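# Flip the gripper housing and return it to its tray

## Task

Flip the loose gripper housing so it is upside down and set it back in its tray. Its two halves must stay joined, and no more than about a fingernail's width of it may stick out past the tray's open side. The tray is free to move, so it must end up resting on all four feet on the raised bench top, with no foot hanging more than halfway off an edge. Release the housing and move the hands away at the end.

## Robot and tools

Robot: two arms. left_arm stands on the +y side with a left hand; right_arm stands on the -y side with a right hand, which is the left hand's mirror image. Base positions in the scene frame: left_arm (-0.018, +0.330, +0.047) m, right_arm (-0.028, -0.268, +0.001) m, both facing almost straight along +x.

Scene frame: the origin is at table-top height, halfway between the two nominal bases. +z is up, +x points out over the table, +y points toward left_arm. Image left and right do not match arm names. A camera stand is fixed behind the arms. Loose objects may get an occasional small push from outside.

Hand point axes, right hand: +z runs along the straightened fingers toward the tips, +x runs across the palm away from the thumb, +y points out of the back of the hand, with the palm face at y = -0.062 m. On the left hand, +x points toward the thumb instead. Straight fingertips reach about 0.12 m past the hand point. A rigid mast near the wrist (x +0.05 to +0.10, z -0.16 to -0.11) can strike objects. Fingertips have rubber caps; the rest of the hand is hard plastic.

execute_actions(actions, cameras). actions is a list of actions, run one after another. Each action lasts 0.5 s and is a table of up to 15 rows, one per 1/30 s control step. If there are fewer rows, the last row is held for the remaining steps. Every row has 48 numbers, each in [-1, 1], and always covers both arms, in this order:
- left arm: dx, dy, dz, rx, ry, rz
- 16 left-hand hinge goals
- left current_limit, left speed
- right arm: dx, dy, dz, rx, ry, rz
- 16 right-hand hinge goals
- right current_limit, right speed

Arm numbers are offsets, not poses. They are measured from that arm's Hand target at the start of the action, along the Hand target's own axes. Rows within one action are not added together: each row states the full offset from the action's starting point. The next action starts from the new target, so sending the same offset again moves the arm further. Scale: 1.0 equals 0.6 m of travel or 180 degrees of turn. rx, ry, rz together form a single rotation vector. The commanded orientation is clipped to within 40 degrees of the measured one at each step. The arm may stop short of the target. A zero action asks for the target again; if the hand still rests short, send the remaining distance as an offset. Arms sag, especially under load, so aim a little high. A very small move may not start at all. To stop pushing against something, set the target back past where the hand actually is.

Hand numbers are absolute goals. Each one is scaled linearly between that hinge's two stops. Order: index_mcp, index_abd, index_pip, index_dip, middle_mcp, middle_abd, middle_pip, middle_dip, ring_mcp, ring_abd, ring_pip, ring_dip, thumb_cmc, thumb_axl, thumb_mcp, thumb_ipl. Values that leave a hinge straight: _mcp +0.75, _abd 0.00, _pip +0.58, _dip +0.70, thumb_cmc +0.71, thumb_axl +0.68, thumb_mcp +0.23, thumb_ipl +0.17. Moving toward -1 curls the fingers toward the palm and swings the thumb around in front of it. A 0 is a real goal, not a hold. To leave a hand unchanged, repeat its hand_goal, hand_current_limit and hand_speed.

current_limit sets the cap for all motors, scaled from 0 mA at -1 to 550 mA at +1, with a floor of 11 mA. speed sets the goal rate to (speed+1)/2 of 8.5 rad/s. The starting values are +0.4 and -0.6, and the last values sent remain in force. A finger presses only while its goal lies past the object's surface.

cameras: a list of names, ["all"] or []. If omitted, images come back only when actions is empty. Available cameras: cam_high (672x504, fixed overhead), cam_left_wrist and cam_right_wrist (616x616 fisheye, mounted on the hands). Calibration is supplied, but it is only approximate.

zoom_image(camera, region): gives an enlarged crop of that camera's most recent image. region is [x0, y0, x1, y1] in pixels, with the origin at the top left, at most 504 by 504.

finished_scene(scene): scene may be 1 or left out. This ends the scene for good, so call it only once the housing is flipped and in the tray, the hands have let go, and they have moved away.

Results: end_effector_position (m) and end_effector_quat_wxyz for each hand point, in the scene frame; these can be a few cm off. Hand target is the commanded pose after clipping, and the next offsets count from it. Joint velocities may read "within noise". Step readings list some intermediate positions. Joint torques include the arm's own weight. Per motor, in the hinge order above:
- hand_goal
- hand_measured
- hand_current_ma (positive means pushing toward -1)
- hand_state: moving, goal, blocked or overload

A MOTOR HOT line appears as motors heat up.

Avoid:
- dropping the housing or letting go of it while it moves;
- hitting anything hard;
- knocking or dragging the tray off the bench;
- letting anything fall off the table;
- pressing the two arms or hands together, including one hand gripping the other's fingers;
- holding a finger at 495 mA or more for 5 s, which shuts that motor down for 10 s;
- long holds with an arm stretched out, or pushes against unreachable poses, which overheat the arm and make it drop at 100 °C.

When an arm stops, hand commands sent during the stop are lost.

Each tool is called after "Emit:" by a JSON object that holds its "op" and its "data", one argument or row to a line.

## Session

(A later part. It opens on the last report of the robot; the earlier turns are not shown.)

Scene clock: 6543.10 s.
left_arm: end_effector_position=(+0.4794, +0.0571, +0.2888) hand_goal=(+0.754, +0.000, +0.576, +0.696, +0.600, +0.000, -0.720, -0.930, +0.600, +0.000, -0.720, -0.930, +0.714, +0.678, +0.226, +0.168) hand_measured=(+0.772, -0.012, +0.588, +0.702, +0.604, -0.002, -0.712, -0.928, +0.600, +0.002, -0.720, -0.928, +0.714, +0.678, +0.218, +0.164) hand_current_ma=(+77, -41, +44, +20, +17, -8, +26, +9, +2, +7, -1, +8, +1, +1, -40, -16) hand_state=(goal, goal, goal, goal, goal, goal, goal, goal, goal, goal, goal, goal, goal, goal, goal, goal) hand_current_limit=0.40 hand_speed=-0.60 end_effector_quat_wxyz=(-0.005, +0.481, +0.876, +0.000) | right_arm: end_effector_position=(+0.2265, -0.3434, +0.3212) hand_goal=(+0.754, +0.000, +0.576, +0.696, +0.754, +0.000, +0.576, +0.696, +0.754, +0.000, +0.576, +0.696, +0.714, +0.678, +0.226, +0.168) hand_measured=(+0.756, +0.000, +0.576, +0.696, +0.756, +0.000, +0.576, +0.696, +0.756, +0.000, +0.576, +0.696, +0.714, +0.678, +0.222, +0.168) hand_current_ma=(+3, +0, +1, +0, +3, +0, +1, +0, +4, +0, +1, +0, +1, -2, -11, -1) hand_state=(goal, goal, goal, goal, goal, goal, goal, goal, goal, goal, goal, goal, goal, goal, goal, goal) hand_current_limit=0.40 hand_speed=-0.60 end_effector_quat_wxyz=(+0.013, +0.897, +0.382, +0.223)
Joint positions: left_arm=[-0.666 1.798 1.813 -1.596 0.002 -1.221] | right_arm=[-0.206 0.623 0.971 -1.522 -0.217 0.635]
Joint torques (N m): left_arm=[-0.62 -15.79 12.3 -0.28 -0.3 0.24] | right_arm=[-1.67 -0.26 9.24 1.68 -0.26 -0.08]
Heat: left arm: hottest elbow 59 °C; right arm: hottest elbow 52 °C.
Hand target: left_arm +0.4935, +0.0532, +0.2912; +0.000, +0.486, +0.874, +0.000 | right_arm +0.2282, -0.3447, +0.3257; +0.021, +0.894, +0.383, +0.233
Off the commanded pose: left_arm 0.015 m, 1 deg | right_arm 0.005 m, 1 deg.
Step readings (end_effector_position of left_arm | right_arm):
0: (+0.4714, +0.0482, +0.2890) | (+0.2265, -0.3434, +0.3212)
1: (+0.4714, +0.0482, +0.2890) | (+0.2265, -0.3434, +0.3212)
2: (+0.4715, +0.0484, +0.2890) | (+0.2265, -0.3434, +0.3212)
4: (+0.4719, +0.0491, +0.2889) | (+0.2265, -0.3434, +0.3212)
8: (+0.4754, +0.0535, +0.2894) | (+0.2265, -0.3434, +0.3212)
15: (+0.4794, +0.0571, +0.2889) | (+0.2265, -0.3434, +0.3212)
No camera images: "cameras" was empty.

Emit:
{"op": "execute_actions", "data": {
  "actions": [
    [[-0.012,0,0,0,0,0,0.754,0,0.576,0.696,0.6,0,-0.72,-0.93,0.6,0,-0.72,-0.93,0.714,0.678,0.226,0.168,0.4,-0.6,0,0,0,0,0,0,0.754,0,0.576,0.696,0.754,0,0.576,0.696,0.754,0,0.576,0.696,0.714,0.678,0.226,0.168,0.4,-0.6]]
  ],
  "cameras": ["cam_high", "cam_left_wrist"]
}}

Emit:
{"op": "zoom_image", "data": {
  "camera": "cam_high",
  "region": [290, 235, 360, 305]
}}

Emit:
{"op": "zoom_image", "data": {
  "camera": "cam_left_wrist",
  "region": [240, 160, 400, 320]
}}

Scene clock: 6551.70 s.
left_arm: end_effector_position=(+0.4826, +0.0546, +0.2884) hand_goal=(+0.754, +0.000, +0.576, +0.696, +0.600, +0.000, -0.720, -0.930, +0.600, +0.000, -0.720, -0.930, +0.714, +0.678, +0.226, +0.168) hand_measured=(+0.772, +0.008, +0.588, +0.702, +0.604, -0.002, -0.712, -0.928, +0.600, +0.002, -0.720, -0.928, +0.714, +0.678, +0.218, +0.164) hand_current_ma=(+76, +26, +44, +20, +17, -8, +26, +9, +2, +7, -1, +8, +1, +1, -40, -16) hand_state=(goal, goal, goal, goal, goal, goal, goal, goal, goal, goal, goal, goal, goal, goal, goal, goal) hand_current_limit=0.40 hand_speed=-0.60 end_effector_quat_wxyz=(-0.009, +0.481, +0.876, +0.000) | right_arm: end_effector_position=(+0.2265, -0.3434, +0.3212) hand_goal=(+0.754, +0.000, +0.576, +0.696, +0.754, +0.000, +0.576, +0.696, +0.754, +0.000, +0.576, +0.696, +0.714, +0.678, +0.226, +0.168) hand_measured=(+0.756, +0.000, +0.576, +0.696, +0.756, +0.000, +0.576, +0.696, +0.756, +0.000, +0.576, +0.696, +0.714, +0.678, +0.222, +0.168) hand_current_ma=(+3, +0, +1, +0, +3, +0, +1, +0, +4, +0, +1, +0, +1, -2, -11, -1) hand_state=(goal, goal, goal, goal, goal, goal, goal, goal, goal, goal, goal, goal, goal, goal, goal, goal) hand_current_limit=0.40 hand_speed=-0.60 end_effector_quat_wxyz=(+0.013, +0.897, +0.382, +0.223)
Joint positions: left_arm=[-0.666 1.817 1.838 -1.611 0.002 -1.221] | right_arm=[-0.206 0.623 0.971 -1.522 -0.217 0.635]
Joint torques (N m): left_arm=[-0.85 -15.27 12.45 0.03 -0.24 0.18] | right_arm=[-1.49 -0.21 9.17 1.63 -0.27 -0.06]
Heat: left arm: hottest elbow 62 °C; right arm: hottest elbow 52 °C.
Hand target: left_arm +0.4973, +0.0471, +0.2913; +0.000, +0.486, +0.874, +0.000 | right_arm +0.2282, -0.3447, +0.3257; +0.021, +0.894, +0.383, +0.233
Off the commanded pose: left_arm 0.017 m, 1 deg | right_arm 0.005 m, 1 deg.
Step readings (end_effector_position of left_arm | right_arm):
0: (+0.4794, +0.0571, +0.2888) | (+0.2265, -0.3434, +0.3212)
1: (+0.4794, +0.0570, +0.2889) | (+0.2265, -0.3434, +0.3212)
2: (+0.4797, +0.0568, +0.2891) | (+0.2265, -0.3434, +0.3212)
4: (+0.4809, +0.0559, +0.2888) | (+0.2265, -0.3434, +0.3212)
8: (+0.4824, +0.0547, +0.2885) | (+0.2265, -0.3434, +0.3212)
15: (+0.4826, +0.0546, +0.2885) | (+0.2265, -0.3434, +0.3212)
camera_calibration:
cam_left_wrist: T_world_to_cam=[[-0.152232, -0.987367, 0.0439516, 0.0773049], [-0.622594, 0.130339, 0.771614, 0.018826], [-0.767595, 0.0901004, -0.63457, 0.671201], [0, 0, 0, 1]] pos_world=[0.5387, 0.0133991, 0.408]
Images, in order (width x height): cam_high 672x504, cam_left_wrist 616x616.

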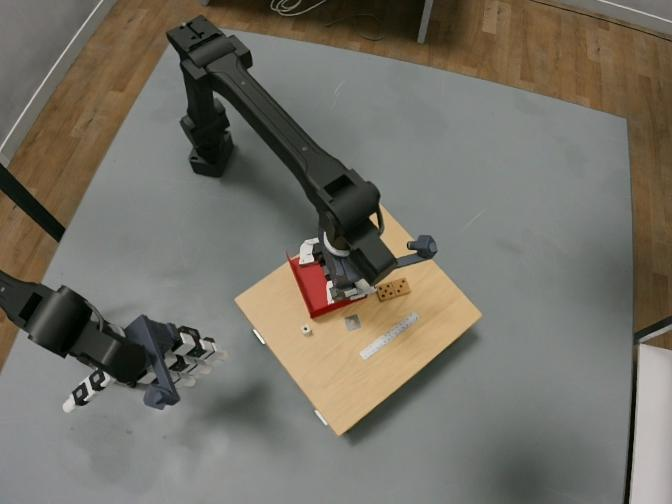

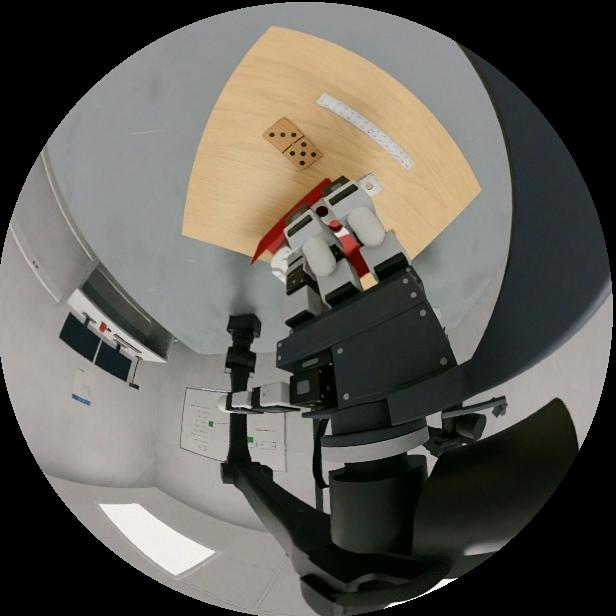

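Scaled by 7.200 from the camera's 672x504 image, which has a finer 960x720 frame.

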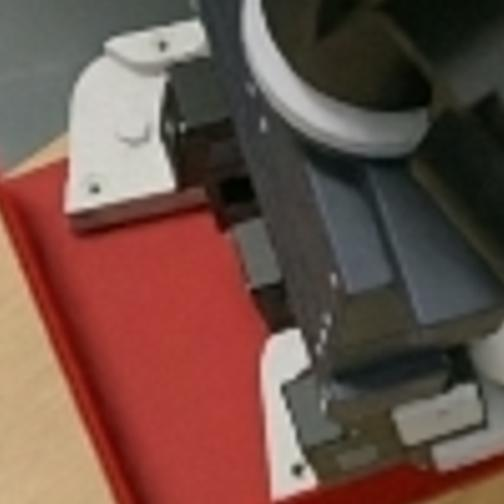

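Scaled by 3.150 from the camera's 616x616 image, which has a finer 880x880 frame.

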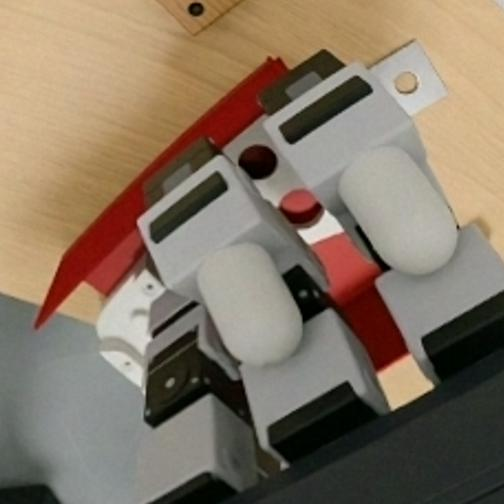

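Emit:
{"op": "execute_actions", "data": {
  "actions": [
    [[-0.005,0,-0.03,0,0,0,0.754,0,0.576,0.696,0.6,0,-0.72,-0.93,0.6,0,-0.72,-0.93,0.714,0.678,0.226,0.168,0.4,-0.6,0,0,0,0,0,0,0.754,0,0.576,0.696,0.754,0,0.576,0.696,0.754,0,0.576,0.696,0.714,0.678,0.226,0.168,0.4,-0.6],[-0.01,-0.004,-0.055,0,0,0,0.754,0,0.576,0.696,0.6,0,-0.72,-0.93,0.6,0,-0.72,-0.93,0.714,0.678,0.226,0.168,0.4,-0.6,0,0,0,0,0,0,0.754,0,0.576,0.696,0.754,0,0.576,0.696,0.754,0,0.576,0.696,0.714,0.678,0.226,0.168,0.4,-0.6]],
    [[-0.03,-0.012,0,0,0,0,0.754,0,0.576,0.696,0.6,0,-0.72,-0.93,0.6,0,-0.72,-0.93,0.714,0.678,0.226,0.168,0.4,-0.6,0,0,0,0,0,0,0.754,0,0.576,0.696,0.754,0,0.576,0.696,0.754,0,0.576,0.696,0.714,0.678,0.226,0.168,0.4,-0.6],[-0.058,-0.024,0.012,0,0,0,0.754,0,0.576,0.696,0.6,0,-0.72,-0.93,0.6,0,-0.72,-0.93,0.714,0.678,0.226,0.168,0.4,-0.6,0,0,0,0,0,0,0.754,0,0.576,0.696,0.754,0,0.576,0.696,0.754,0,0.576,0.696,0.714,0.678,0.226,0.168,0.4,-0.6]]
  ],
  "cameras": ["cam_high", "cam_left_wrist"]
}}

Emit:
{"op": "zoom_image", "data": {
  "camera": "cam_left_wrist",
  "region": [240, 160, 400, 320]
}}

Emit:
{"op": "zoom_image", "data": {
  "camera": "cam_high",
  "region": [290, 235, 360, 305]
}}

Scene clock: 6582.33 s.
left_arm: end_effector_position=(+0.4955, +0.0085, +0.3047) hand_goal=(+0.754, +0.000, +0.576, +0.696, +0.600, +0.000, -0.720, -0.930, +0.600, +0.000, -0.720, -0.930, +0.714, +0.678, +0.226, +0.168) hand_measured=(+0.754, +0.002, +0.578, +0.698, +0.604, -0.002, -0.712, -0.928, +0.600, +0.002, -0.720, -0.928, +0.714, +0.678, +0.218, +0.164) hand_current_ma=(+0, +8, +5, +8, +17, -8, +26, +9, +2, +7, -1, +8, +1, +1, -40, -16) hand_state=(goal, goal, goal, goal, goal, goal, goal, goal, goal, goal, goal, goal, goal, goal, goal, goal) hand_current_limit=0.40 hand_speed=-0.60 end_effector_quat_wxyz=(+0.001, +0.496, +0.868, +0.002) | right_arm: end_effector_position=(+0.2265, -0.3434, +0.3212) hand_goal=(+0.754, +0.000, +0.576, +0.696, +0.754, +0.000, +0.576, +0.696, +0.754, +0.000, +0.576, +0.696, +0.714, +0.678, +0.226, +0.168) hand_measured=(+0.756, +0.000, +0.576, +0.696, +0.756, +0.000, +0.576, +0.696, +0.756, +0.000, +0.576, +0.696, +0.714, +0.678, +0.222, +0.168) hand_current_ma=(+3, +0, +1, +0, +3, +0, +1, +0, +4, +0, +1, +0, +1, -2, -11, -1) hand_state=(goal, goal, goal, goal, goal, goal, goal, goal, goal, goal, goal, goal, goal, goal, goal, goal) hand_current_limit=0.40 hand_speed=-0.60 end_effector_quat_wxyz=(+0.013, +0.897, +0.382, +0.223)
Joint positions: left_arm=[-0.716 1.913 2.019 -1.676 -0.005 -1.237] | right_arm=[-0.206 0.623 0.971 -1.522 -0.217 0.635]
Joint torques (N m): left_arm=[-1.03 -19.02 12.53 -0.03 -0.23 -0.12] | right_arm=[-1.2 0.15 9.22 1.61 -0.25 -0.05]
Heat: left arm: hottest elbow 62 °C; right arm: hottest elbow 52 °C.
Hand target: left_arm +0.5046, +0.0036, +0.3170; +0.000, +0.486, +0.874, +0.000 | right_arm +0.2282, -0.3447, +0.3257; +0.021, +0.894, +0.383, +0.233
Off the commanded pose: left_arm 0.016 m, 1 deg | right_arm 0.005 m, 1 deg.
joint sent to its limit (left arm) — joint 4 (wrist pitch), lower limit. The joint targets still meet the commanded pose.
Step readings (end_effector_position of left_arm | right_arm):
0: (+0.4826, +0.0546, +0.2884) | (+0.2265, -0.3434, +0.3212)
1: (+0.4826, +0.0546, +0.2887) | (+0.2265, -0.3434, +0.3212)
2: (+0.4827, +0.0546, +0.2896) | (+0.2265, -0.3434, +0.3212)
4: (+0.4842, +0.0537, +0.2930) | (+0.2265, -0.3434, +0.3212)
8: (+0.4886, +0.0507, +0.3048) | (+0.2265, -0.3434, +0.3212)
15: (+0.4905, +0.0494, +0.3138) | (+0.2265, -0.3434, +0.3212)
16: (+0.4904, +0.0494, +0.3135) | (+0.2265, -0.3434, +0.3212)
17: (+0.4905, +0.0485, +0.3139) | (+0.2265, -0.3434, +0.3212)
19: (+0.4927, +0.0428, +0.3155) | (+0.2265, -0.3434, +0.3212)
23: (+0.4984, +0.0248, +0.3152) | (+0.2265, -0.3434, +0.3212)
30: (+0.4944, +0.0093, +0.3031) | (+0.2265, -0.3434, +0.3212)
camera_calibration:
cam_left_wrist: T_world_to_cam=[[-0.187049, -0.981184, 0.0478658, 0.0489572], [-0.633269, 0.157687, 0.757697, 0.029458], [-0.750988, 0.111415, -0.650849, 0.692138], [0, 0, 0, 1]] pos_world=[0.547599, -0.0337236, 0.425813]
Images, in order (width x height): cam_high 672x504, cam_left_wrist 616x616.

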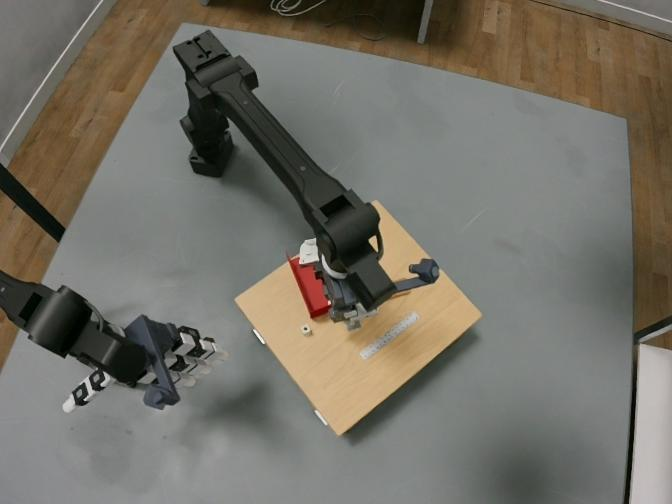

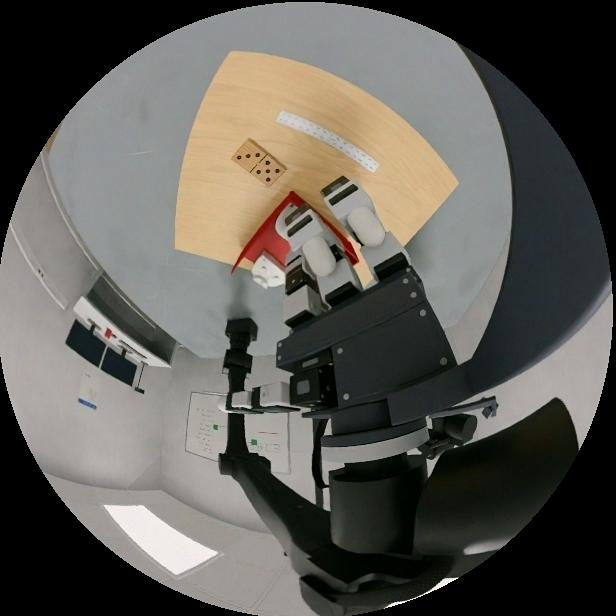

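Scaled by 3.150 from the camera's 616x616 image, which has a finer 880x880 frame.

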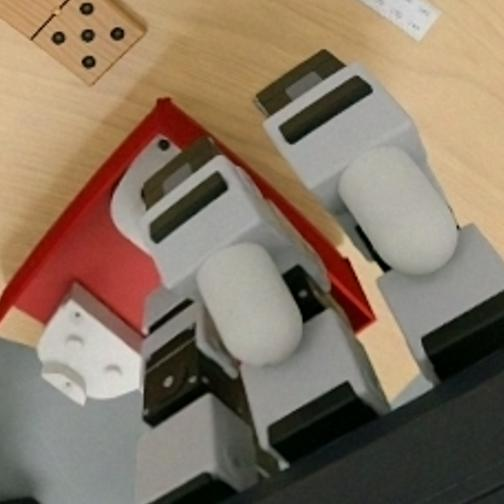

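Scaled by 7.200 from the camera's 672x504 image, which has a finer 960x720 frame.

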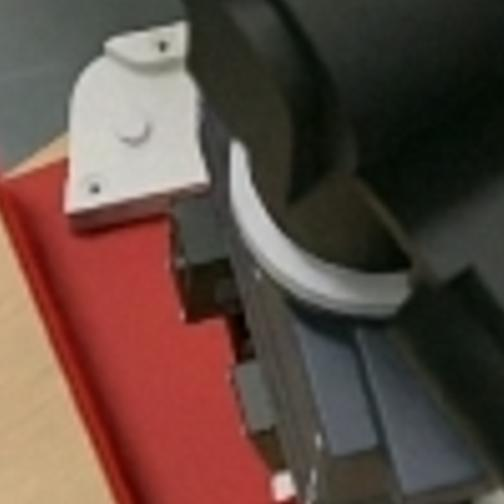

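Emit:
{"op": "execute_actions", "data": {
  "actions": [
    [[-0.008,0.003,0.008,0,0,0,0.754,0,0.576,0.696,0.6,0,-0.72,-0.93,0.6,0,-0.72,-0.93,0.714,0.678,0.226,0.168,0.4,-0.6,0,0,0,0,0,0,0.754,0,0.576,0.696,0.754,0,0.576,0.696,0.754,0,0.576,0.696,0.714,0.678,0.226,0.168,0.4,-0.6]]
  ],
  "cameras": ["cam_high"]
}}

Emit:
{"op": "zoom_image", "data": {
  "camera": "cam_high",
  "region": [290, 235, 390, 335]
}}

Scene clock: 6589.23 s.
left_arm: end_effector_position=(+0.4986, +0.0058, +0.3045) hand_goal=(+0.754, +0.000, +0.576, +0.696, +0.600, +0.000, -0.720, -0.930, +0.600, +0.000, -0.720, -0.930, +0.714, +0.678, +0.226, +0.168) hand_measured=(+0.754, +0.002, +0.578, +0.698, +0.604, -0.002, -0.712, -0.928, +0.600, +0.002, -0.720, -0.928, +0.714, +0.678, +0.218, +0.164) hand_current_ma=(+0, +8, +5, +8, +17, -8, +26, +9, +2, +7, -1, +8, +1, +1, -40, -16) hand_state=(goal, goal, goal, goal, goal, goal, goal, goal, goal, goal, goal, goal, goal, goal, goal, goal) hand_current_limit=0.40 hand_speed=-0.60 end_effector_quat_wxyz=(+0.003, +0.496, +0.868, +0.002) | right_arm: end_effector_position=(+0.2265, -0.3434, +0.3212) hand_goal=(+0.754, +0.000, +0.576, +0.696, +0.754, +0.000, +0.576, +0.696, +0.754, +0.000, +0.576, +0.696, +0.714, +0.678, +0.226, +0.168) hand_measured=(+0.756, +0.000, +0.576, +0.696, +0.756, +0.000, +0.576, +0.696, +0.756, +0.000, +0.576, +0.696, +0.714, +0.678, +0.222, +0.168) hand_current_ma=(+3, +0, +1, +0, +3, +0, +1, +0, +4, +0, +1, +0, +1, -2, -11, -1) hand_state=(goal, goal, goal, goal, goal, goal, goal, goal, goal, goal, goal, goal, goal, goal, goal, goal) hand_current_limit=0.40 hand_speed=-0.60 end_effector_quat_wxyz=(+0.013, +0.897, +0.382, +0.223)
Joint positions: left_arm=[-0.716 1.923 2.034 -1.676 -0.005 -1.237] | right_arm=[-0.206 0.623 0.971 -1.522 -0.217 0.635]
Joint torques (N m): left_arm=[-0.62 -18.37 12.59 0.06 -0.17 -0.17] | right_arm=[-1.44 -0.03 9.21 1.61 -0.28 -0.06]
Heat: left arm: hottest elbow 63 °C; right arm: hottest elbow 52 °C.
Hand target: left_arm +0.5087, +0.0005, +0.3123; +0.000, +0.486, +0.874, +0.000 | right_arm +0.2282, -0.3447, +0.3257; +0.021, +0.894, +0.383, +0.233
Off the commanded pose: left_arm 0.014 m, 1 deg | right_arm 0.005 m, 1 deg.
joint sent to its limit (left arm) — joint 4 (wrist pitch), lower limit. The joint targets still meet the commanded pose.
Step readings (end_effector_position of left_arm | right_arm):
0: (+0.4954, +0.0085, +0.3047) | (+0.2265, -0.3434, +0.3212)
1: (+0.4954, +0.0085, +0.3047) | (+0.2265, -0.3434, +0.3212)
2: (+0.4956, +0.0084, +0.3050) | (+0.2265, -0.3434, +0.3212)
4: (+0.4963, +0.0078, +0.3055) | (+0.2265, -0.3434, +0.3212)
8: (+0.4979, +0.0064, +0.3059) | (+0.2265, -0.3434, +0.3212)
15: (+0.4985, +0.0059, +0.3042) | (+0.2265, -0.3434, +0.3212)
Images, in order (width x height): cam_high 672x504.

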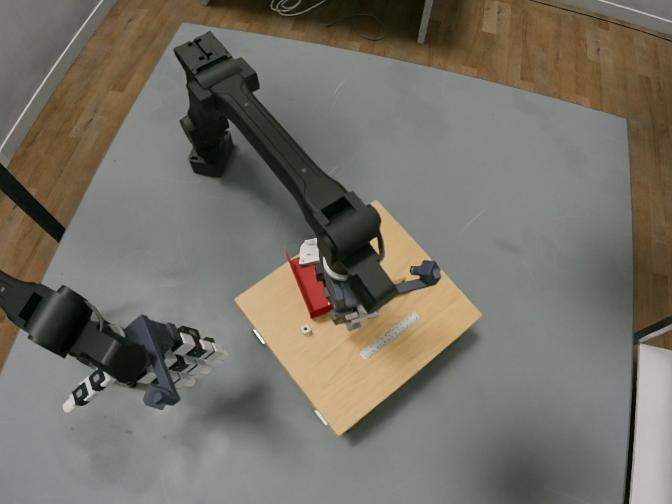

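Scaled by 5.040 from the camera's 672x504 image, which has a finer 960x720 frame.

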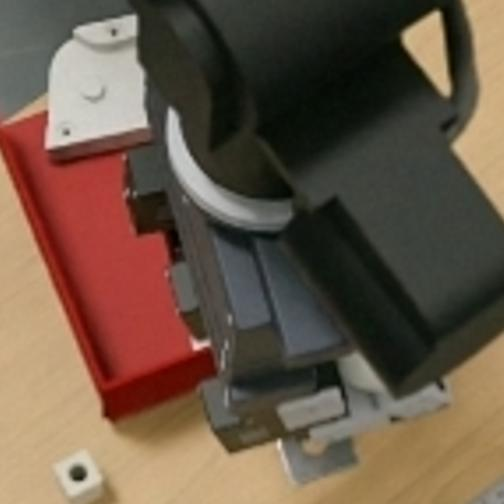

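Emit:
{"op": "execute_actions", "data": {
  "actions": [
    [[-0.004,0.003,0.01,0,0,0,0.754,0,0.576,0.696,0.6,0,-0.72,-0.93,0.6,0,-0.72,-0.93,0.714,0.678,0.226,0.168,0.4,-0.6,0,0,0,0,0,0,0.754,0,0.576,0.696,0.754,0,0.576,0.696,0.754,0,0.576,0.696,0.714,0.678,0.226,0.168,0.4,-0.6],[-0.004,0.003,0.02,0,0,0,0.754,0,0.576,0.696,0.6,0,-0.72,-0.93,0.6,0,-0.72,-0.93,0.714,0.678,0.226,0.168,0.4,-0.6,0,0,0,0,0,0,0.754,0,0.576,0.696,0.754,0,0.576,0.696,0.754,0,0.576,0.696,0.714,0.678,0.226,0.168,0.4,-0.6]]
  ],
  "cameras": []
}}

Scene clock: 6595.73 s.
left_arm: end_effector_position=(+0.5004, +0.0042, +0.3028) hand_goal=(+0.754, +0.000, +0.576, +0.696, +0.600, +0.000, -0.720, -0.930, +0.600, +0.000, -0.720, -0.930, +0.714, +0.678, +0.226, +0.168) hand_measured=(+0.758, +0.010, +0.578, +0.698, +0.604, -0.002, -0.712, -0.928, +0.600, +0.002, -0.720, -0.928, +0.714, +0.678, +0.218, +0.164) hand_current_ma=(+14, +32, +7, +8, +17, -8, +26, +9, +2, +7, -1, +8, +1, +1, -40, -16) hand_state=(goal, goal, goal, goal, goal, goal, goal, goal, goal, goal, goal, goal, goal, goal, goal, goal) hand_current_limit=0.40 hand_speed=-0.60 end_effector_quat_wxyz=(+0.003, +0.496, +0.868, +0.002) | right_arm: end_effector_position=(+0.2265, -0.3434, +0.3212) hand_goal=(+0.754, +0.000, +0.576, +0.696, +0.754, +0.000, +0.576, +0.696, +0.754, +0.000, +0.576, +0.696, +0.714, +0.678, +0.226, +0.168) hand_measured=(+0.756, +0.000, +0.576, +0.696, +0.756, +0.000, +0.576, +0.696, +0.756, +0.000, +0.576, +0.696, +0.714, +0.678, +0.222, +0.168) hand_current_ma=(+3, +0, +1, +0, +3, +0, +1, +0, +4, +0, +1, +0, +1, -2, -11, -1) hand_state=(goal, goal, goal, goal, goal, goal, goal, goal, goal, goal, goal, goal, goal, goal, goal, goal) hand_current_limit=0.40 hand_speed=-0.60 end_effector_quat_wxyz=(+0.013, +0.897, +0.382, +0.223)
Joint positions: left_arm=[-0.716 1.931 2.042 -1.677 -0.005 -1.238] | right_arm=[-0.206 0.623 0.971 -1.522 -0.217 0.635]
Joint torques (N m): left_arm=[-0.56 -17.03 12.15 0.24 -0.09 -0.14] | right_arm=[-1.08 -0.32 9.2 1.72 -0.25 -0.06]
Heat: left arm: hottest elbow 65 °C; right arm: hottest elbow 52 °C.
Hand target: left_arm +0.5115, -0.0006, +0.3004; +0.000, +0.486, +0.874, +0.000 | right_arm +0.2282, -0.3447, +0.3257; +0.021, +0.894, +0.383, +0.233
Off the commanded pose: left_arm 0.012 m, 1 deg | right_arm 0.005 m, 1 deg.
joint sent to its limit (left arm) — joint 4 (wrist pitch), lower limit. The joint targets still meet the commanded pose.
Step readings (end_effector_position of left_arm | right_arm):
0: (+0.4986, +0.0058, +0.3045) | (+0.2265, -0.3434, +0.3212)
1: (+0.4986, +0.0058, +0.3042) | (+0.2265, -0.3434, +0.3212)
2: (+0.4987, +0.0058, +0.3040) | (+0.2265, -0.3434, +0.3212)
4: (+0.4992, +0.0053, +0.3036) | (+0.2265, -0.3434, +0.3212)
8: (+0.5001, +0.0045, +0.3027) | (+0.2265, -0.3434, +0.3212)
15: (+0.5004, +0.0042, +0.3028) | (+0.2265, -0.3434, +0.3212)
No camera images: "cameras" was empty.

Emit:
{"op": "execute_actions", "data": {
  "actions": [
    [[0,0.002,-0.02,0,0,0,0.754,0,0.576,0.696,0.6,0,-0.72,-0.93,0.6,0,-0.72,-0.93,0.714,0.678,0.226,0.168,0.4,-0.6,0,0,0,0,0,0,0.754,0,0.576,0.696,0.754,0,0.576,0.696,0.754,0,0.576,0.696,0.714,0.678,0.226,0.168,0.4,-0.6],[0,0.024,-0.02,0,0,0,0.754,0,0.576,0.696,0.6,0,-0.72,-0.93,0.6,0,-0.72,-0.93,0.714,0.678,0.226,0.168,0.4,-0.6,0,0,0,0,0,0,0.754,0,0.576,0.696,0.754,0,0.576,0.696,0.754,0,0.576,0.696,0.714,0.678,0.226,0.168,0.4,-0.6]],
    [[0,0,0.01,0,0,0,0.754,0,0.576,0.696,0.6,0,-0.72,-0.93,0.6,0,-0.72,-0.93,0.714,0.678,0.226,0.168,0.4,-0.6,0,0,0,0,0,0,0.754,0,0.576,0.696,0.754,0,0.576,0.696,0.754,0,0.576,0.696,0.714,0.678,0.226,0.168,0.4,-0.6],[0,0,0.022,0,0,0,0.754,0,0.576,0.696,0.6,0,-0.72,-0.93,0.6,0,-0.72,-0.93,0.714,0.678,0.226,0.168,0.4,-0.6,0,0,0,0,0,0,0.754,0,0.576,0.696,0.754,0,0.576,0.696,0.754,0,0.576,0.696,0.714,0.678,0.226,0.168,0.4,-0.6]]
  ],
  "cameras": ["cam_left_wrist"]
}}

Emit:
{"op": "zoom_image", "data": {
  "camera": "cam_left_wrist",
  "region": [240, 160, 400, 320]
}}

Scene clock: 6617.63 s.
left_arm: end_effector_position=(+0.5109, +0.0128, +0.3038) hand_goal=(+0.754, +0.000, +0.576, +0.696, +0.600, +0.000, -0.720, -0.930, +0.600, +0.000, -0.720, -0.930, +0.714, +0.678, +0.226, +0.168) hand_measured=(+0.756, +0.004, +0.578, +0.698, +0.604, -0.002, -0.712, -0.928, +0.600, +0.002, -0.720, -0.928, +0.714, +0.678, +0.218, +0.164) hand_current_ma=(+5, +10, +7, +8, +17, -8, +26, +9, +2, +7, -1, +8, +1, +1, -40, -16) hand_state=(goal, goal, goal, goal, goal, goal, goal, goal, goal, goal, goal, goal, goal, goal, goal, goal) hand_current_limit=0.40 hand_speed=-0.60 end_effector_quat_wxyz=(+0.006, +0.486, +0.874, +0.002) | right_arm: end_effector_position=(+0.2265, -0.3434, +0.3212) hand_goal=(+0.754, +0.000, +0.576, +0.696, +0.754, +0.000, +0.576, +0.696, +0.754, +0.000, +0.576, +0.696, +0.714, +0.678, +0.226, +0.168) hand_measured=(+0.756, +0.000, +0.576, +0.696, +0.756, +0.000, +0.576, +0.696, +0.756, +0.000, +0.576, +0.696, +0.714, +0.678, +0.222, +0.168) hand_current_ma=(+3, +0, +1, +0, +3, +0, +1, +0, +4, +0, +1, +0, +1, -2, -11, -1) hand_state=(goal, goal, goal, goal, goal, goal, goal, goal, goal, goal, goal, goal, goal, goal, goal, goal) hand_current_limit=0.40 hand_speed=-0.60 end_effector_quat_wxyz=(+0.013, +0.897, +0.382, +0.223)
Joint positions: left_arm=[-0.695 1.94 2.058 -1.677 -0.005 -1.238] | right_arm=[-0.206 0.623 0.971 -1.522 -0.217 0.635]
Joint torques (N m): left_arm=[-1.2 -17.2 12.03 0.13 -0.08 0.08] | right_arm=[-1.2 -0.5 9.13 1.57 -0.26 -0.05]
Heat: left arm: hottest elbow 63 °C; right arm: hottest elbow 52 °C.
Hand target: left_arm +0.5237, +0.0070, +0.2990; +0.000, +0.486, +0.874, +0.001 | right_arm +0.2282, -0.3447, +0.3257; +0.021, +0.894, +0.383, +0.233
Off the commanded pose: left_arm 0.015 m, 1 deg | right_arm 0.005 m, 1 deg.
joint sent to its limit (left arm) — joint 4 (wrist pitch), lower limit. The joint targets still meet the commanded pose.
Step readings (end_effector_position of left_arm | right_arm):
0: (+0.5004, +0.0042, +0.3028) | (+0.2265, -0.3434, +0.3212)
1: (+0.5004, +0.0042, +0.3028) | (+0.2265, -0.3434, +0.3212)
2: (+0.5005, +0.0042, +0.3029) | (+0.2265, -0.3434, +0.3212)
4: (+0.5016, +0.0042, +0.3038) | (+0.2265, -0.3434, +0.3212)
8: (+0.5060, +0.0072, +0.3048) | (+0.2265, -0.3434, +0.3212)
15: (+0.5104, +0.0124, +0.3049) | (+0.2265, -0.3434, +0.3212)
16: (+0.5104, +0.0124, +0.3049) | (+0.2265, -0.3434, +0.3212)
17: (+0.5107, +0.0127, +0.3047) | (+0.2265, -0.3434, +0.3212)
19: (+0.5109, +0.0128, +0.3040) | (+0.2265, -0.3434, +0.3212)
23: (+0.5109, +0.0128, +0.3038) | (+0.2265, -0.3434, +0.3212)
30: (+0.5109, +0.0128, +0.3038) | (+0.2265, -0.3434, +0.3212)
camera_calibration:
cam_left_wrist: T_world_to_cam=[[-0.164586, -0.984958, 0.0526173, 0.0433658], [-0.642955, 0.147586, 0.75155, 0.046232], [-0.748011, 0.0898639, -0.657574, 0.703417], [0, 0, 0, 1]] pos_world=[0.563026, -0.0273214, 0.425521]
Images, in order (width x height): cam_left_wrist 616x616.

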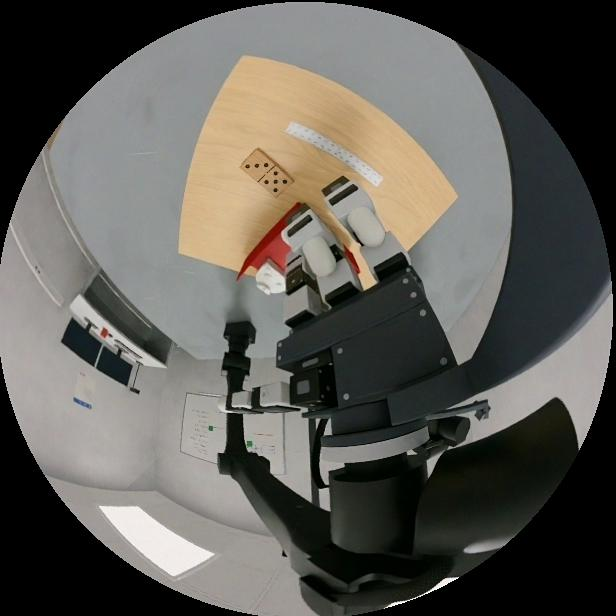

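Scaled by 3.150 from the camera's 616x616 image, which has a finer 880x880 frame.

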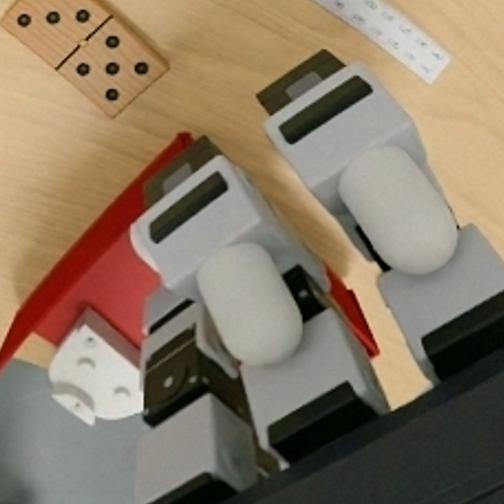

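Emit:
{"op": "execute_actions", "data": {
  "actions": [
    [[0,0,0.012,0,0,0,0.754,0,0.576,0.696,0.6,0,-0.72,-0.93,0.6,0,-0.72,-0.93,0.714,0.678,0.226,0.168,0.4,-0.6,0,0,0,0,0,0,0.754,0,0.576,0.696,0.754,0,0.576,0.696,0.754,0,0.576,0.696,0.714,0.678,0.226,0.168,0.4,-0.6]]
  ],
  "cameras": []
}}

Scene clock: 6622.90 s.
left_arm: end_effector_position=(+0.5115, +0.0127, +0.3033) hand_goal=(+0.754, +0.000, +0.576, +0.696, +0.600, +0.000, -0.720, -0.930, +0.600, +0.000, -0.720, -0.930, +0.714, +0.678, +0.226, +0.168) hand_measured=(+0.756, +0.008, +0.578, +0.698, +0.604, -0.002, -0.712, -0.928, +0.600, +0.002, -0.720, -0.928, +0.714, +0.678, +0.218, +0.164) hand_current_ma=(+6, +26, +7, +8, +17, -8, +26, +9, +2, +7, -1, +8, +1, +1, -40, -16) hand_state=(goal, goal, goal, goal, goal, goal, goal, goal, goal, goal, goal, goal, goal, goal, goal, goal) hand_current_limit=0.40 hand_speed=-0.60 end_effector_quat_wxyz=(+0.006, +0.486, +0.874, +0.002) | right_arm: end_effector_position=(+0.2265, -0.3434, +0.3212) hand_goal=(+0.754, +0.000, +0.576, +0.696, +0.754, +0.000, +0.576, +0.696, +0.754, +0.000, +0.576, +0.696, +0.714, +0.678, +0.226, +0.168) hand_measured=(+0.756, +0.000, +0.576, +0.696, +0.756, +0.000, +0.576, +0.696, +0.756, +0.000, +0.576, +0.696, +0.714, +0.678, +0.222, +0.168) hand_current_ma=(+3, +0, +1, +0, +3, +0, +1, +0, +4, +0, +1, +0, +1, -2, -11, -1) hand_state=(goal, goal, goal, goal, goal, goal, goal, goal, goal, goal, goal, goal, goal, goal, goal, goal) hand_current_limit=0.40 hand_speed=-0.60 end_effector_quat_wxyz=(+0.013, +0.897, +0.382, +0.223)
Joint positions: left_arm=[-0.694 1.942 2.06 -1.677 -0.005 -1.238] | right_arm=[-0.206 0.623 0.971 -1.522 -0.217 0.635]
Joint torques (N m): left_arm=[-0.56 -16.56 11.63 0.14 -0.06 0.11] | right_arm=[-1.14 -0.5 9.24 1.63 -0.25 -0.06]
Heat: left arm: hottest elbow 63 °C; right arm: hottest elbow 52 °C.
Hand target: left_arm +0.5237, +0.0070, +0.2917; +0.000, +0.486, +0.874, +0.001 | right_arm +0.2282, -0.3447, +0.3257; +0.021, +0.894, +0.383, +0.233
Off the commanded pose: left_arm 0.018 m, 1 deg | right_arm 0.005 m, 1 deg.
joint sent to its limit (left arm) — joint 4 (wrist pitch), lower limit. The joint targets still meet the commanded pose.
Step readings (end_effector_position of left_arm | right_arm):
0: (+0.5109, +0.0128, +0.3038) | (+0.2265, -0.3434, +0.3212)
1: (+0.5109, +0.0128, +0.3038) | (+0.2265, -0.3434, +0.3212)
2: (+0.5110, +0.0128, +0.3036) | (+0.2265, -0.3434, +0.3212)
4: (+0.5111, +0.0127, +0.3035) | (+0.2265, -0.3434, +0.3212)
8: (+0.5114, +0.0127, +0.3035) | (+0.2265, -0.3434, +0.3212)
15: (+0.5115, +0.0127, +0.3033) | (+0.2265, -0.3434, +0.3212)
No camera images: "cameras" was empty.

Emit:
{"op": "execute_actions", "data": {
  "actions": [
    [[0.015,-0.004,0,0,0,0,0.754,0,0.576,0.696,0.6,0,-0.72,-0.93,0.6,0,-0.72,-0.93,0.714,0.678,0.226,0.168,0.4,-0.6,0,0,0,0,0,0,0.754,0,0.576,0.696,0.754,0,0.576,0.696,0.754,0,0.576,0.696,0.714,0.678,0.226,0.168,0.4,-0.6],[0.03,-0.008,0,0,0,0,0.754,0,0.576,0.696,0.6,0,-0.72,-0.93,0.6,0,-0.72,-0.93,0.714,0.678,0.226,0.168,0.4,-0.6,0,0,0,0,0,0,0.754,0,0.576,0.696,0.754,0,0.576,0.696,0.754,0,0.576,0.696,0.714,0.678,0.226,0.168,0.4,-0.6],[0.04,-0.01,0,0,0,0,0.754,0,0.576,0.696,0.6,0,-0.72,-0.93,0.6,0,-0.72,-0.93,0.714,0.678,0.226,0.168,0.4,-0.6,0,0,0,0,0,0,0.754,0,0.576,0.696,0.754,0,0.576,0.696,0.754,0,0.576,0.696,0.714,0.678,0.226,0.168,0.4,-0.6]]
  ],
  "cameras": ["cam_left_wrist", "cam_high"]
}}

Emit:
{"op": "zoom_image", "data": {
  "camera": "cam_left_wrist",
  "region": [240, 160, 400, 320]
}}

Emit:
{"op": "zoom_image", "data": {
  "camera": "cam_high",
  "region": [290, 235, 390, 335]
}}

Scene clock: 6635.03 s.
left_arm: end_effector_position=(+0.5050, +0.0200, +0.3031) hand_goal=(+0.754, +0.000, +0.576, +0.696, +0.600, +0.000, -0.720, -0.930, +0.600, +0.000, -0.720, -0.930, +0.714, +0.678, +0.226, +0.168) hand_measured=(+0.748, -0.022, +0.574, +0.696, +0.604, -0.002, -0.712, -0.928, +0.600, +0.002, -0.720, -0.928, +0.714, +0.678, +0.218, +0.164) hand_current_ma=(-20, -72, -6, +0, +17, -8, +26, +9, +2, +7, -1, +8, +0, +1, -40, -16) hand_state=(goal, blocked, goal, goal, goal, goal, goal, goal, goal, goal, goal, goal, goal, goal, goal, goal) hand_current_limit=0.40 hand_speed=-0.60 end_effector_quat_wxyz=(+0.010, +0.485, +0.875, +0.000) | right_arm: end_effector_position=(+0.2265, -0.3434, +0.3212) hand_goal=(+0.754, +0.000, +0.576, +0.696, +0.754, +0.000, +0.576, +0.696, +0.754, +0.000, +0.576, +0.696, +0.714, +0.678, +0.226, +0.168) hand_measured=(+0.756, +0.000, +0.576, +0.696, +0.756, +0.000, +0.576, +0.696, +0.756, +0.000, +0.576, +0.696, +0.714, +0.678, +0.222, +0.168) hand_current_ma=(+3, +0, +1, +0, +3, +0, +1, +0, +4, +0, +1, +0, +1, -2, -11, -1) hand_state=(goal, goal, goal, goal, goal, goal, goal, goal, goal, goal, goal, goal, goal, goal, goal, goal) hand_current_limit=0.40 hand_speed=-0.60 end_effector_quat_wxyz=(+0.013, +0.897, +0.382, +0.223)
Joint positions: left_arm=[-0.691 1.905 2.003 -1.649 -0.004 -1.238] | right_arm=[-0.206 0.623 0.971 -1.522 -0.217 0.635]
Joint torques (N m): left_arm=[-1.14 -19.08 7.15 0.36 -0.03 0.12] | right_arm=[-1.32 -0.26 9.11 1.61 -0.25 -0.06]
Heat: left arm: hottest elbow 65 °C; right arm: hottest elbow 52 °C.
Hand target: left_arm +0.5059, +0.0242, +0.2918; +0.000, +0.486, +0.874, +0.000 | right_arm +0.2282, -0.3447, +0.3257; +0.021, +0.894, +0.383, +0.233
Off the commanded pose: left_arm 0.012 m, 1 deg | right_arm 0.005 m, 1 deg.
Step readings (end_effector_position of left_arm | right_arm):
0: (+0.5115, +0.0127, +0.3033) | (+0.2265, -0.3434, +0.3212)
1: (+0.5115, +0.0127, +0.3033) | (+0.2265, -0.3434, +0.3212)
2: (+0.5115, +0.0127, +0.3033) | (+0.2265, -0.3434, +0.3212)
4: (+0.5114, +0.0136, +0.3026) | (+0.2265, -0.3434, +0.3212)
8: (+0.5075, +0.0180, +0.3033) | (+0.2265, -0.3434, +0.3212)
15: (+0.5050, +0.0200, +0.3031) | (+0.2265, -0.3434, +0.3212)
camera_calibration:
cam_left_wrist: T_world_to_cam=[[-0.161503, -0.985167, 0.0579851, 0.046277], [-0.647387, 0.15011, 0.747233, 0.0453606], [-0.744853, 0.0831413, -0.662028, 0.697714], [0, 0, 0, 1]] pos_world=[0.556534, -0.0192274, 0.425328]
Images, in order (width x height): cam_high 672x504, cam_left_wrist 616x616.

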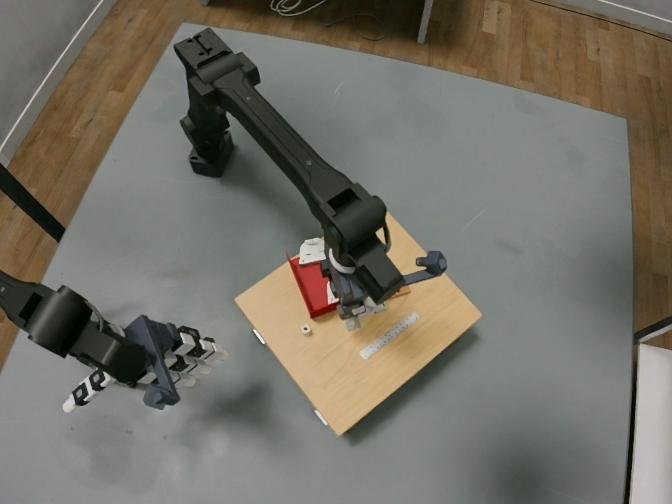

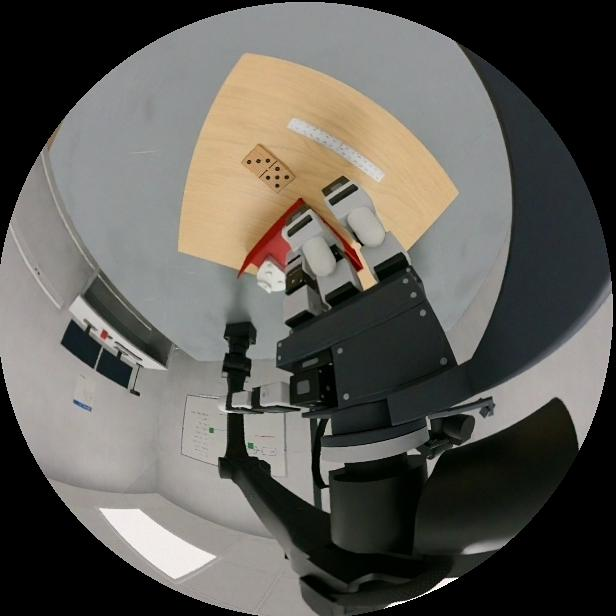

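Scaled by 3.150 from the camera's 616x616 image, which has a finer 880x880 frame.

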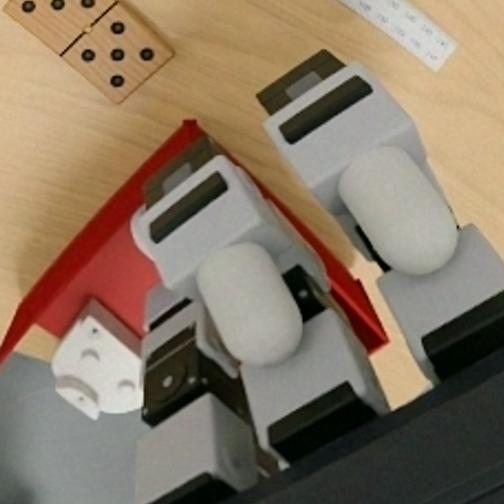

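Scaled by 5.040 from the camera's 672x504 image, which has a finer 960x720 frame.

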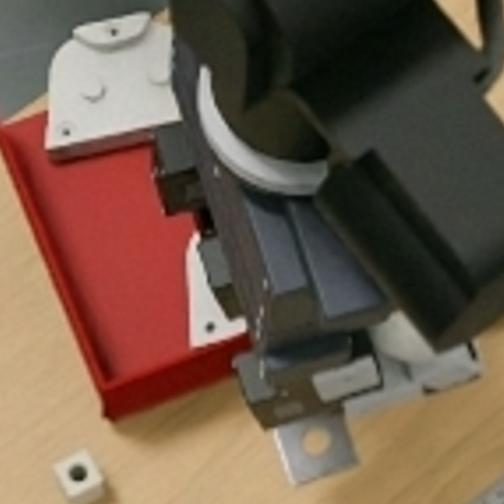

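Emit:
{"op": "execute_actions", "data": {
  "actions": [
    [[0.0,0.0,0.015,0,0,0,0.754,0,0.576,0.696,0.6,0,-0.72,-0.93,0.6,0,-0.72,-0.93,0.714,0.678,0.226,0.168,0.4,-0.6,0,0,0,0,0,0,0.754,0,0.576,0.696,0.754,0,0.576,0.696,0.754,0,0.576,0.696,0.714,0.678,0.226,0.168,0.4,-0.6],[0.02,-0.003,0.018,0,0,0,0.754,0,0.576,0.696,0.6,0,-0.72,-0.93,0.6,0,-0.72,-0.93,0.714,0.678,0.226,0.168,0.4,-0.6,0,0,0,0,0,0,0.754,0,0.576,0.696,0.754,0,0.576,0.696,0.754,0,0.576,0.696,0.714,0.678,0.226,0.168,0.4,-0.6]]
  ],
  "cameras": ["cam_high"]
}}

Emit:
{"op": "zoom_image", "data": {
  "camera": "cam_high",
  "region": [290, 235, 390, 335]
}}

Scene clock: 6643.57 s.
left_arm: end_effector_position=(+0.4964, +0.0275, +0.3030) hand_goal=(+0.754, +0.000, +0.576, +0.696, +0.600, +0.000, -0.720, -0.930, +0.600, +0.000, -0.720, -0.930, +0.714, +0.678, +0.226, +0.168) hand_measured=(+0.746, -0.032, +0.572, +0.694, +0.604, -0.002, -0.712, -0.928, +0.600, +0.002, -0.720, -0.928, +0.714, +0.678, +0.218, +0.164) hand_current_ma=(-32, -113, -12, -3, +17, -8, +26, +9, +2, +7, -1, +8, +0, +1, -40, -16) hand_state=(goal, blocked, goal, goal, goal, goal, goal, goal, goal, goal, goal, goal, goal, goal, goal, goal) hand_current_limit=0.40 hand_speed=-0.60 end_effector_quat_wxyz=(+0.021, +0.484, +0.875, -0.002) | right_arm: end_effector_position=(+0.2265, -0.3434, +0.3212) hand_goal=(+0.754, +0.000, +0.576, +0.696, +0.754, +0.000, +0.576, +0.696, +0.754, +0.000, +0.576, +0.696, +0.714, +0.678, +0.226, +0.168) hand_measured=(+0.756, +0.000, +0.576, +0.696, +0.756, +0.000, +0.576, +0.696, +0.756, +0.000, +0.576, +0.696, +0.714, +0.678, +0.222, +0.168) hand_current_ma=(+3, +0, +1, +0, +3, +0, +1, +0, +4, +0, +1, +0, +1, -2, -11, -1) hand_state=(goal, goal, goal, goal, goal, goal, goal, goal, goal, goal, goal, goal, goal, goal, goal, goal) hand_current_limit=0.40 hand_speed=-0.60 end_effector_quat_wxyz=(+0.013, +0.897, +0.382, +0.223)
Joint positions: left_arm=[-0.69 1.853 1.926 -1.601 -0.004 -1.238] | right_arm=[-0.206 0.623 0.971 -1.522 -0.217 0.635]
Joint torques (N m): left_arm=[0.21 -17.14 6.75 0.44 -0.05 0.17] | right_arm=[-1.26 -0.26 9.06 1.61 -0.26 -0.08]
Heat: left arm: hottest elbow 63 °C; right arm: hottest elbow 52 °C.
Hand target: left_arm +0.4981, +0.0335, +0.2811; +0.000, +0.486, +0.874, +0.001 | right_arm +0.2282, -0.3447, +0.3257; +0.021, +0.894, +0.383, +0.233
Off the commanded pose: left_arm 0.023 m, 2 deg | right_arm 0.005 m, 1 deg.
Step readings (end_effector_position of left_arm | right_arm):
0: (+0.5050, +0.0199, +0.3031) | (+0.2265, -0.3434, +0.3212)
1: (+0.5050, +0.0199, +0.3029) | (+0.2265, -0.3434, +0.3212)
2: (+0.5049, +0.0201, +0.3024) | (+0.2265, -0.3434, +0.3212)
4: (+0.5028, +0.0217, +0.3026) | (+0.2265, -0.3434, +0.3212)
8: (+0.4974, +0.0264, +0.3029) | (+0.2265, -0.3434, +0.3212)
15: (+0.4964, +0.0275, +0.3028) | (+0.2265, -0.3434, +0.3212)
Images, in order (width x height): cam_high 672x504.

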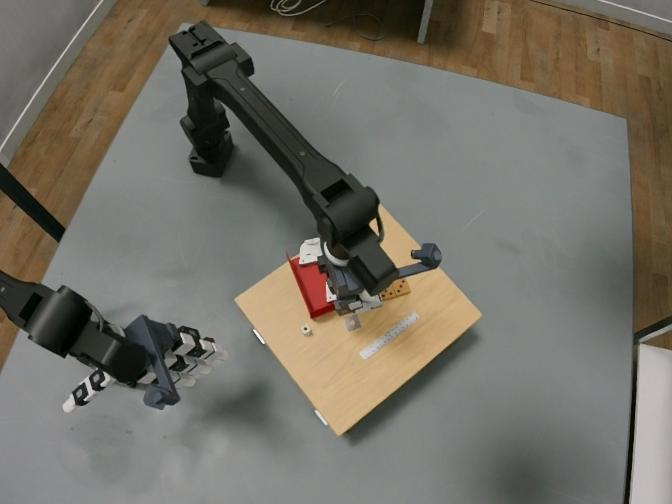

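Scaled by 5.040 from the camera's 672x504 image, which has a finer 960x720 frame.

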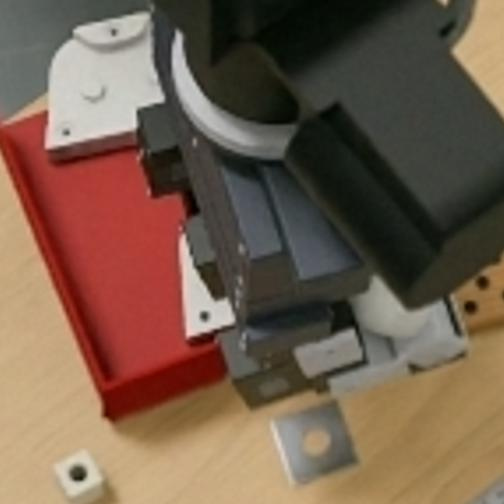

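Emit:
{"op": "execute_actions", "data": {
  "actions": [
    [[0.01,0.002,0.0,0,0,0,0.754,0,0.576,0.696,0.6,0,-0.72,-0.93,0.6,0,-0.72,-0.93,0.714,0.678,0.226,0.168,0.4,-0.6,0,0,0,0,0,0,0.754,0,0.576,0.696,0.754,0,0.576,0.696,0.754,0,0.576,0.696,0.714,0.678,0.226,0.168,0.4,-0.6],[0.018,0.004,0.0,0,0,0,0.754,0,0.576,0.696,0.6,0,-0.72,-0.93,0.6,0,-0.72,-0.93,0.714,0.678,0.226,0.168,0.4,-0.6,0,0,0,0,0,0,0.754,0,0.576,0.696,0.754,0,0.576,0.696,0.754,0,0.576,0.696,0.714,0.678,0.226,0.168,0.4,-0.6]]
  ],
  "cameras": ["cam_high"]
}}

Emit:
{"op": "zoom_image", "data": {
  "camera": "cam_high",
  "region": [290, 235, 390, 335]
}}

Scene clock: 6650.17 s.
left_arm: end_effector_position=(+0.4931, +0.0365, +0.3027) hand_goal=(+0.754, +0.000, +0.576, +0.696, +0.600, +0.000, -0.720, -0.930, +0.600, +0.000, -0.720, -0.930, +0.714, +0.678, +0.226, +0.168) hand_measured=(+0.752, -0.040, +0.574, +0.694, +0.604, -0.002, -0.712, -0.928, +0.600, +0.002, -0.720, -0.928, +0.714, +0.678, +0.218, +0.164) hand_current_ma=(-7, -143, -6, -3, +17, -8, +26, +9, +2, +7, -1, +8, +0, +1, -40, -16) hand_state=(goal, blocked, goal, goal, goal, goal, goal, goal, goal, goal, goal, goal, goal, goal, goal, goal) hand_current_limit=0.40 hand_speed=-0.60 end_effector_quat_wxyz=(+0.023, +0.484, +0.875, -0.004) | right_arm: end_effector_position=(+0.2265, -0.3434, +0.3212) hand_goal=(+0.754, +0.000, +0.576, +0.696, +0.754, +0.000, +0.576, +0.696, +0.754, +0.000, +0.576, +0.696, +0.714, +0.678, +0.226, +0.168) hand_measured=(+0.756, +0.000, +0.576, +0.696, +0.756, +0.000, +0.576, +0.696, +0.756, +0.000, +0.576, +0.696, +0.714, +0.678, +0.222, +0.168) hand_current_ma=(+3, +0, +1, +0, +3, +0, +1, +0, +4, +0, +1, +0, +1, -2, -11, -1) hand_state=(goal, goal, goal, goal, goal, goal, goal, goal, goal, goal, goal, goal, goal, goal, goal, goal) hand_current_limit=0.40 hand_speed=-0.60 end_effector_quat_wxyz=(+0.013, +0.897, +0.382, +0.223)
Joint positions: left_arm=[-0.681 1.826 1.887 -1.586 0 -1.229] | right_arm=[-0.206 0.623 0.971 -1.522 -0.217 0.635]
Joint torques (N m): left_arm=[-0.44 -16.79 6.68 0.08 -0.12 0.18] | right_arm=[-1.38 0.15 9.16 1.55 -0.24 -0.07]
Heat: left arm: hottest elbow 62 °C; right arm: hottest elbow 52 °C.
Hand target: left_arm +0.4944, +0.0440, +0.2811; +0.000, +0.486, +0.874, +0.000 | right_arm +0.2282, -0.3447, +0.3257; +0.021, +0.894, +0.383, +0.233
Off the commanded pose: left_arm 0.023 m, 3 deg | right_arm 0.005 m, 1 deg.
Step readings (end_effector_position of left_arm | right_arm):
0: (+0.4964, +0.0275, +0.3030) | (+0.2265, -0.3434, +0.3212)
1: (+0.4964, +0.0275, +0.3028) | (+0.2265, -0.3434, +0.3212)
2: (+0.4963, +0.0279, +0.3027) | (+0.2265, -0.3434, +0.3212)
4: (+0.4953, +0.0290, +0.3029) | (+0.2265, -0.3434, +0.3212)
8: (+0.4926, +0.0342, +0.3026) | (+0.2265, -0.3434, +0.3212)
15: (+0.4931, +0.0364, +0.3026) | (+0.2265, -0.3434, +0.3212)
Images, in order (width x height): cam_high 672x504.

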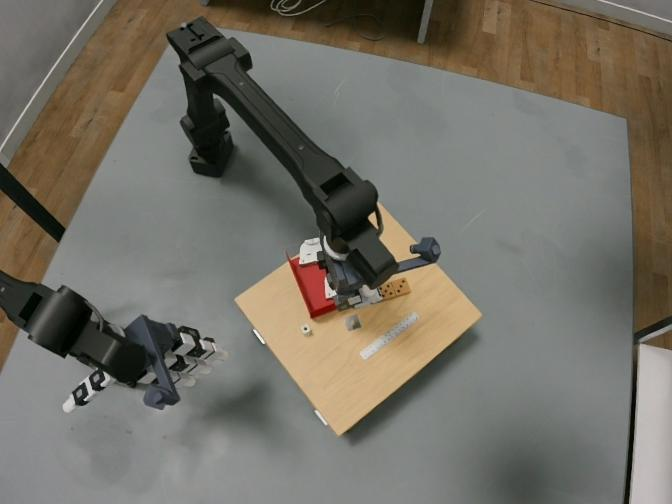

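Scaled by 5.040 from the camera's 672x504 image, which has a finer 960x720 frame.

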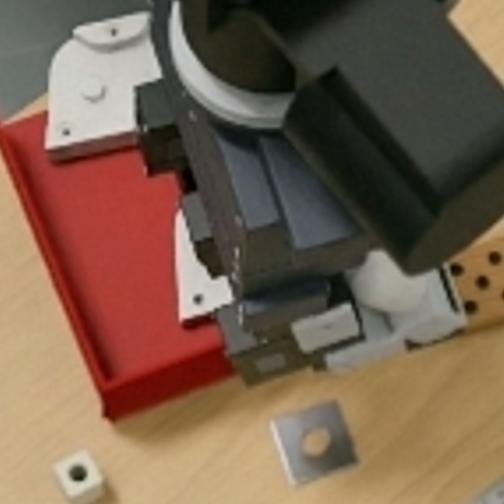

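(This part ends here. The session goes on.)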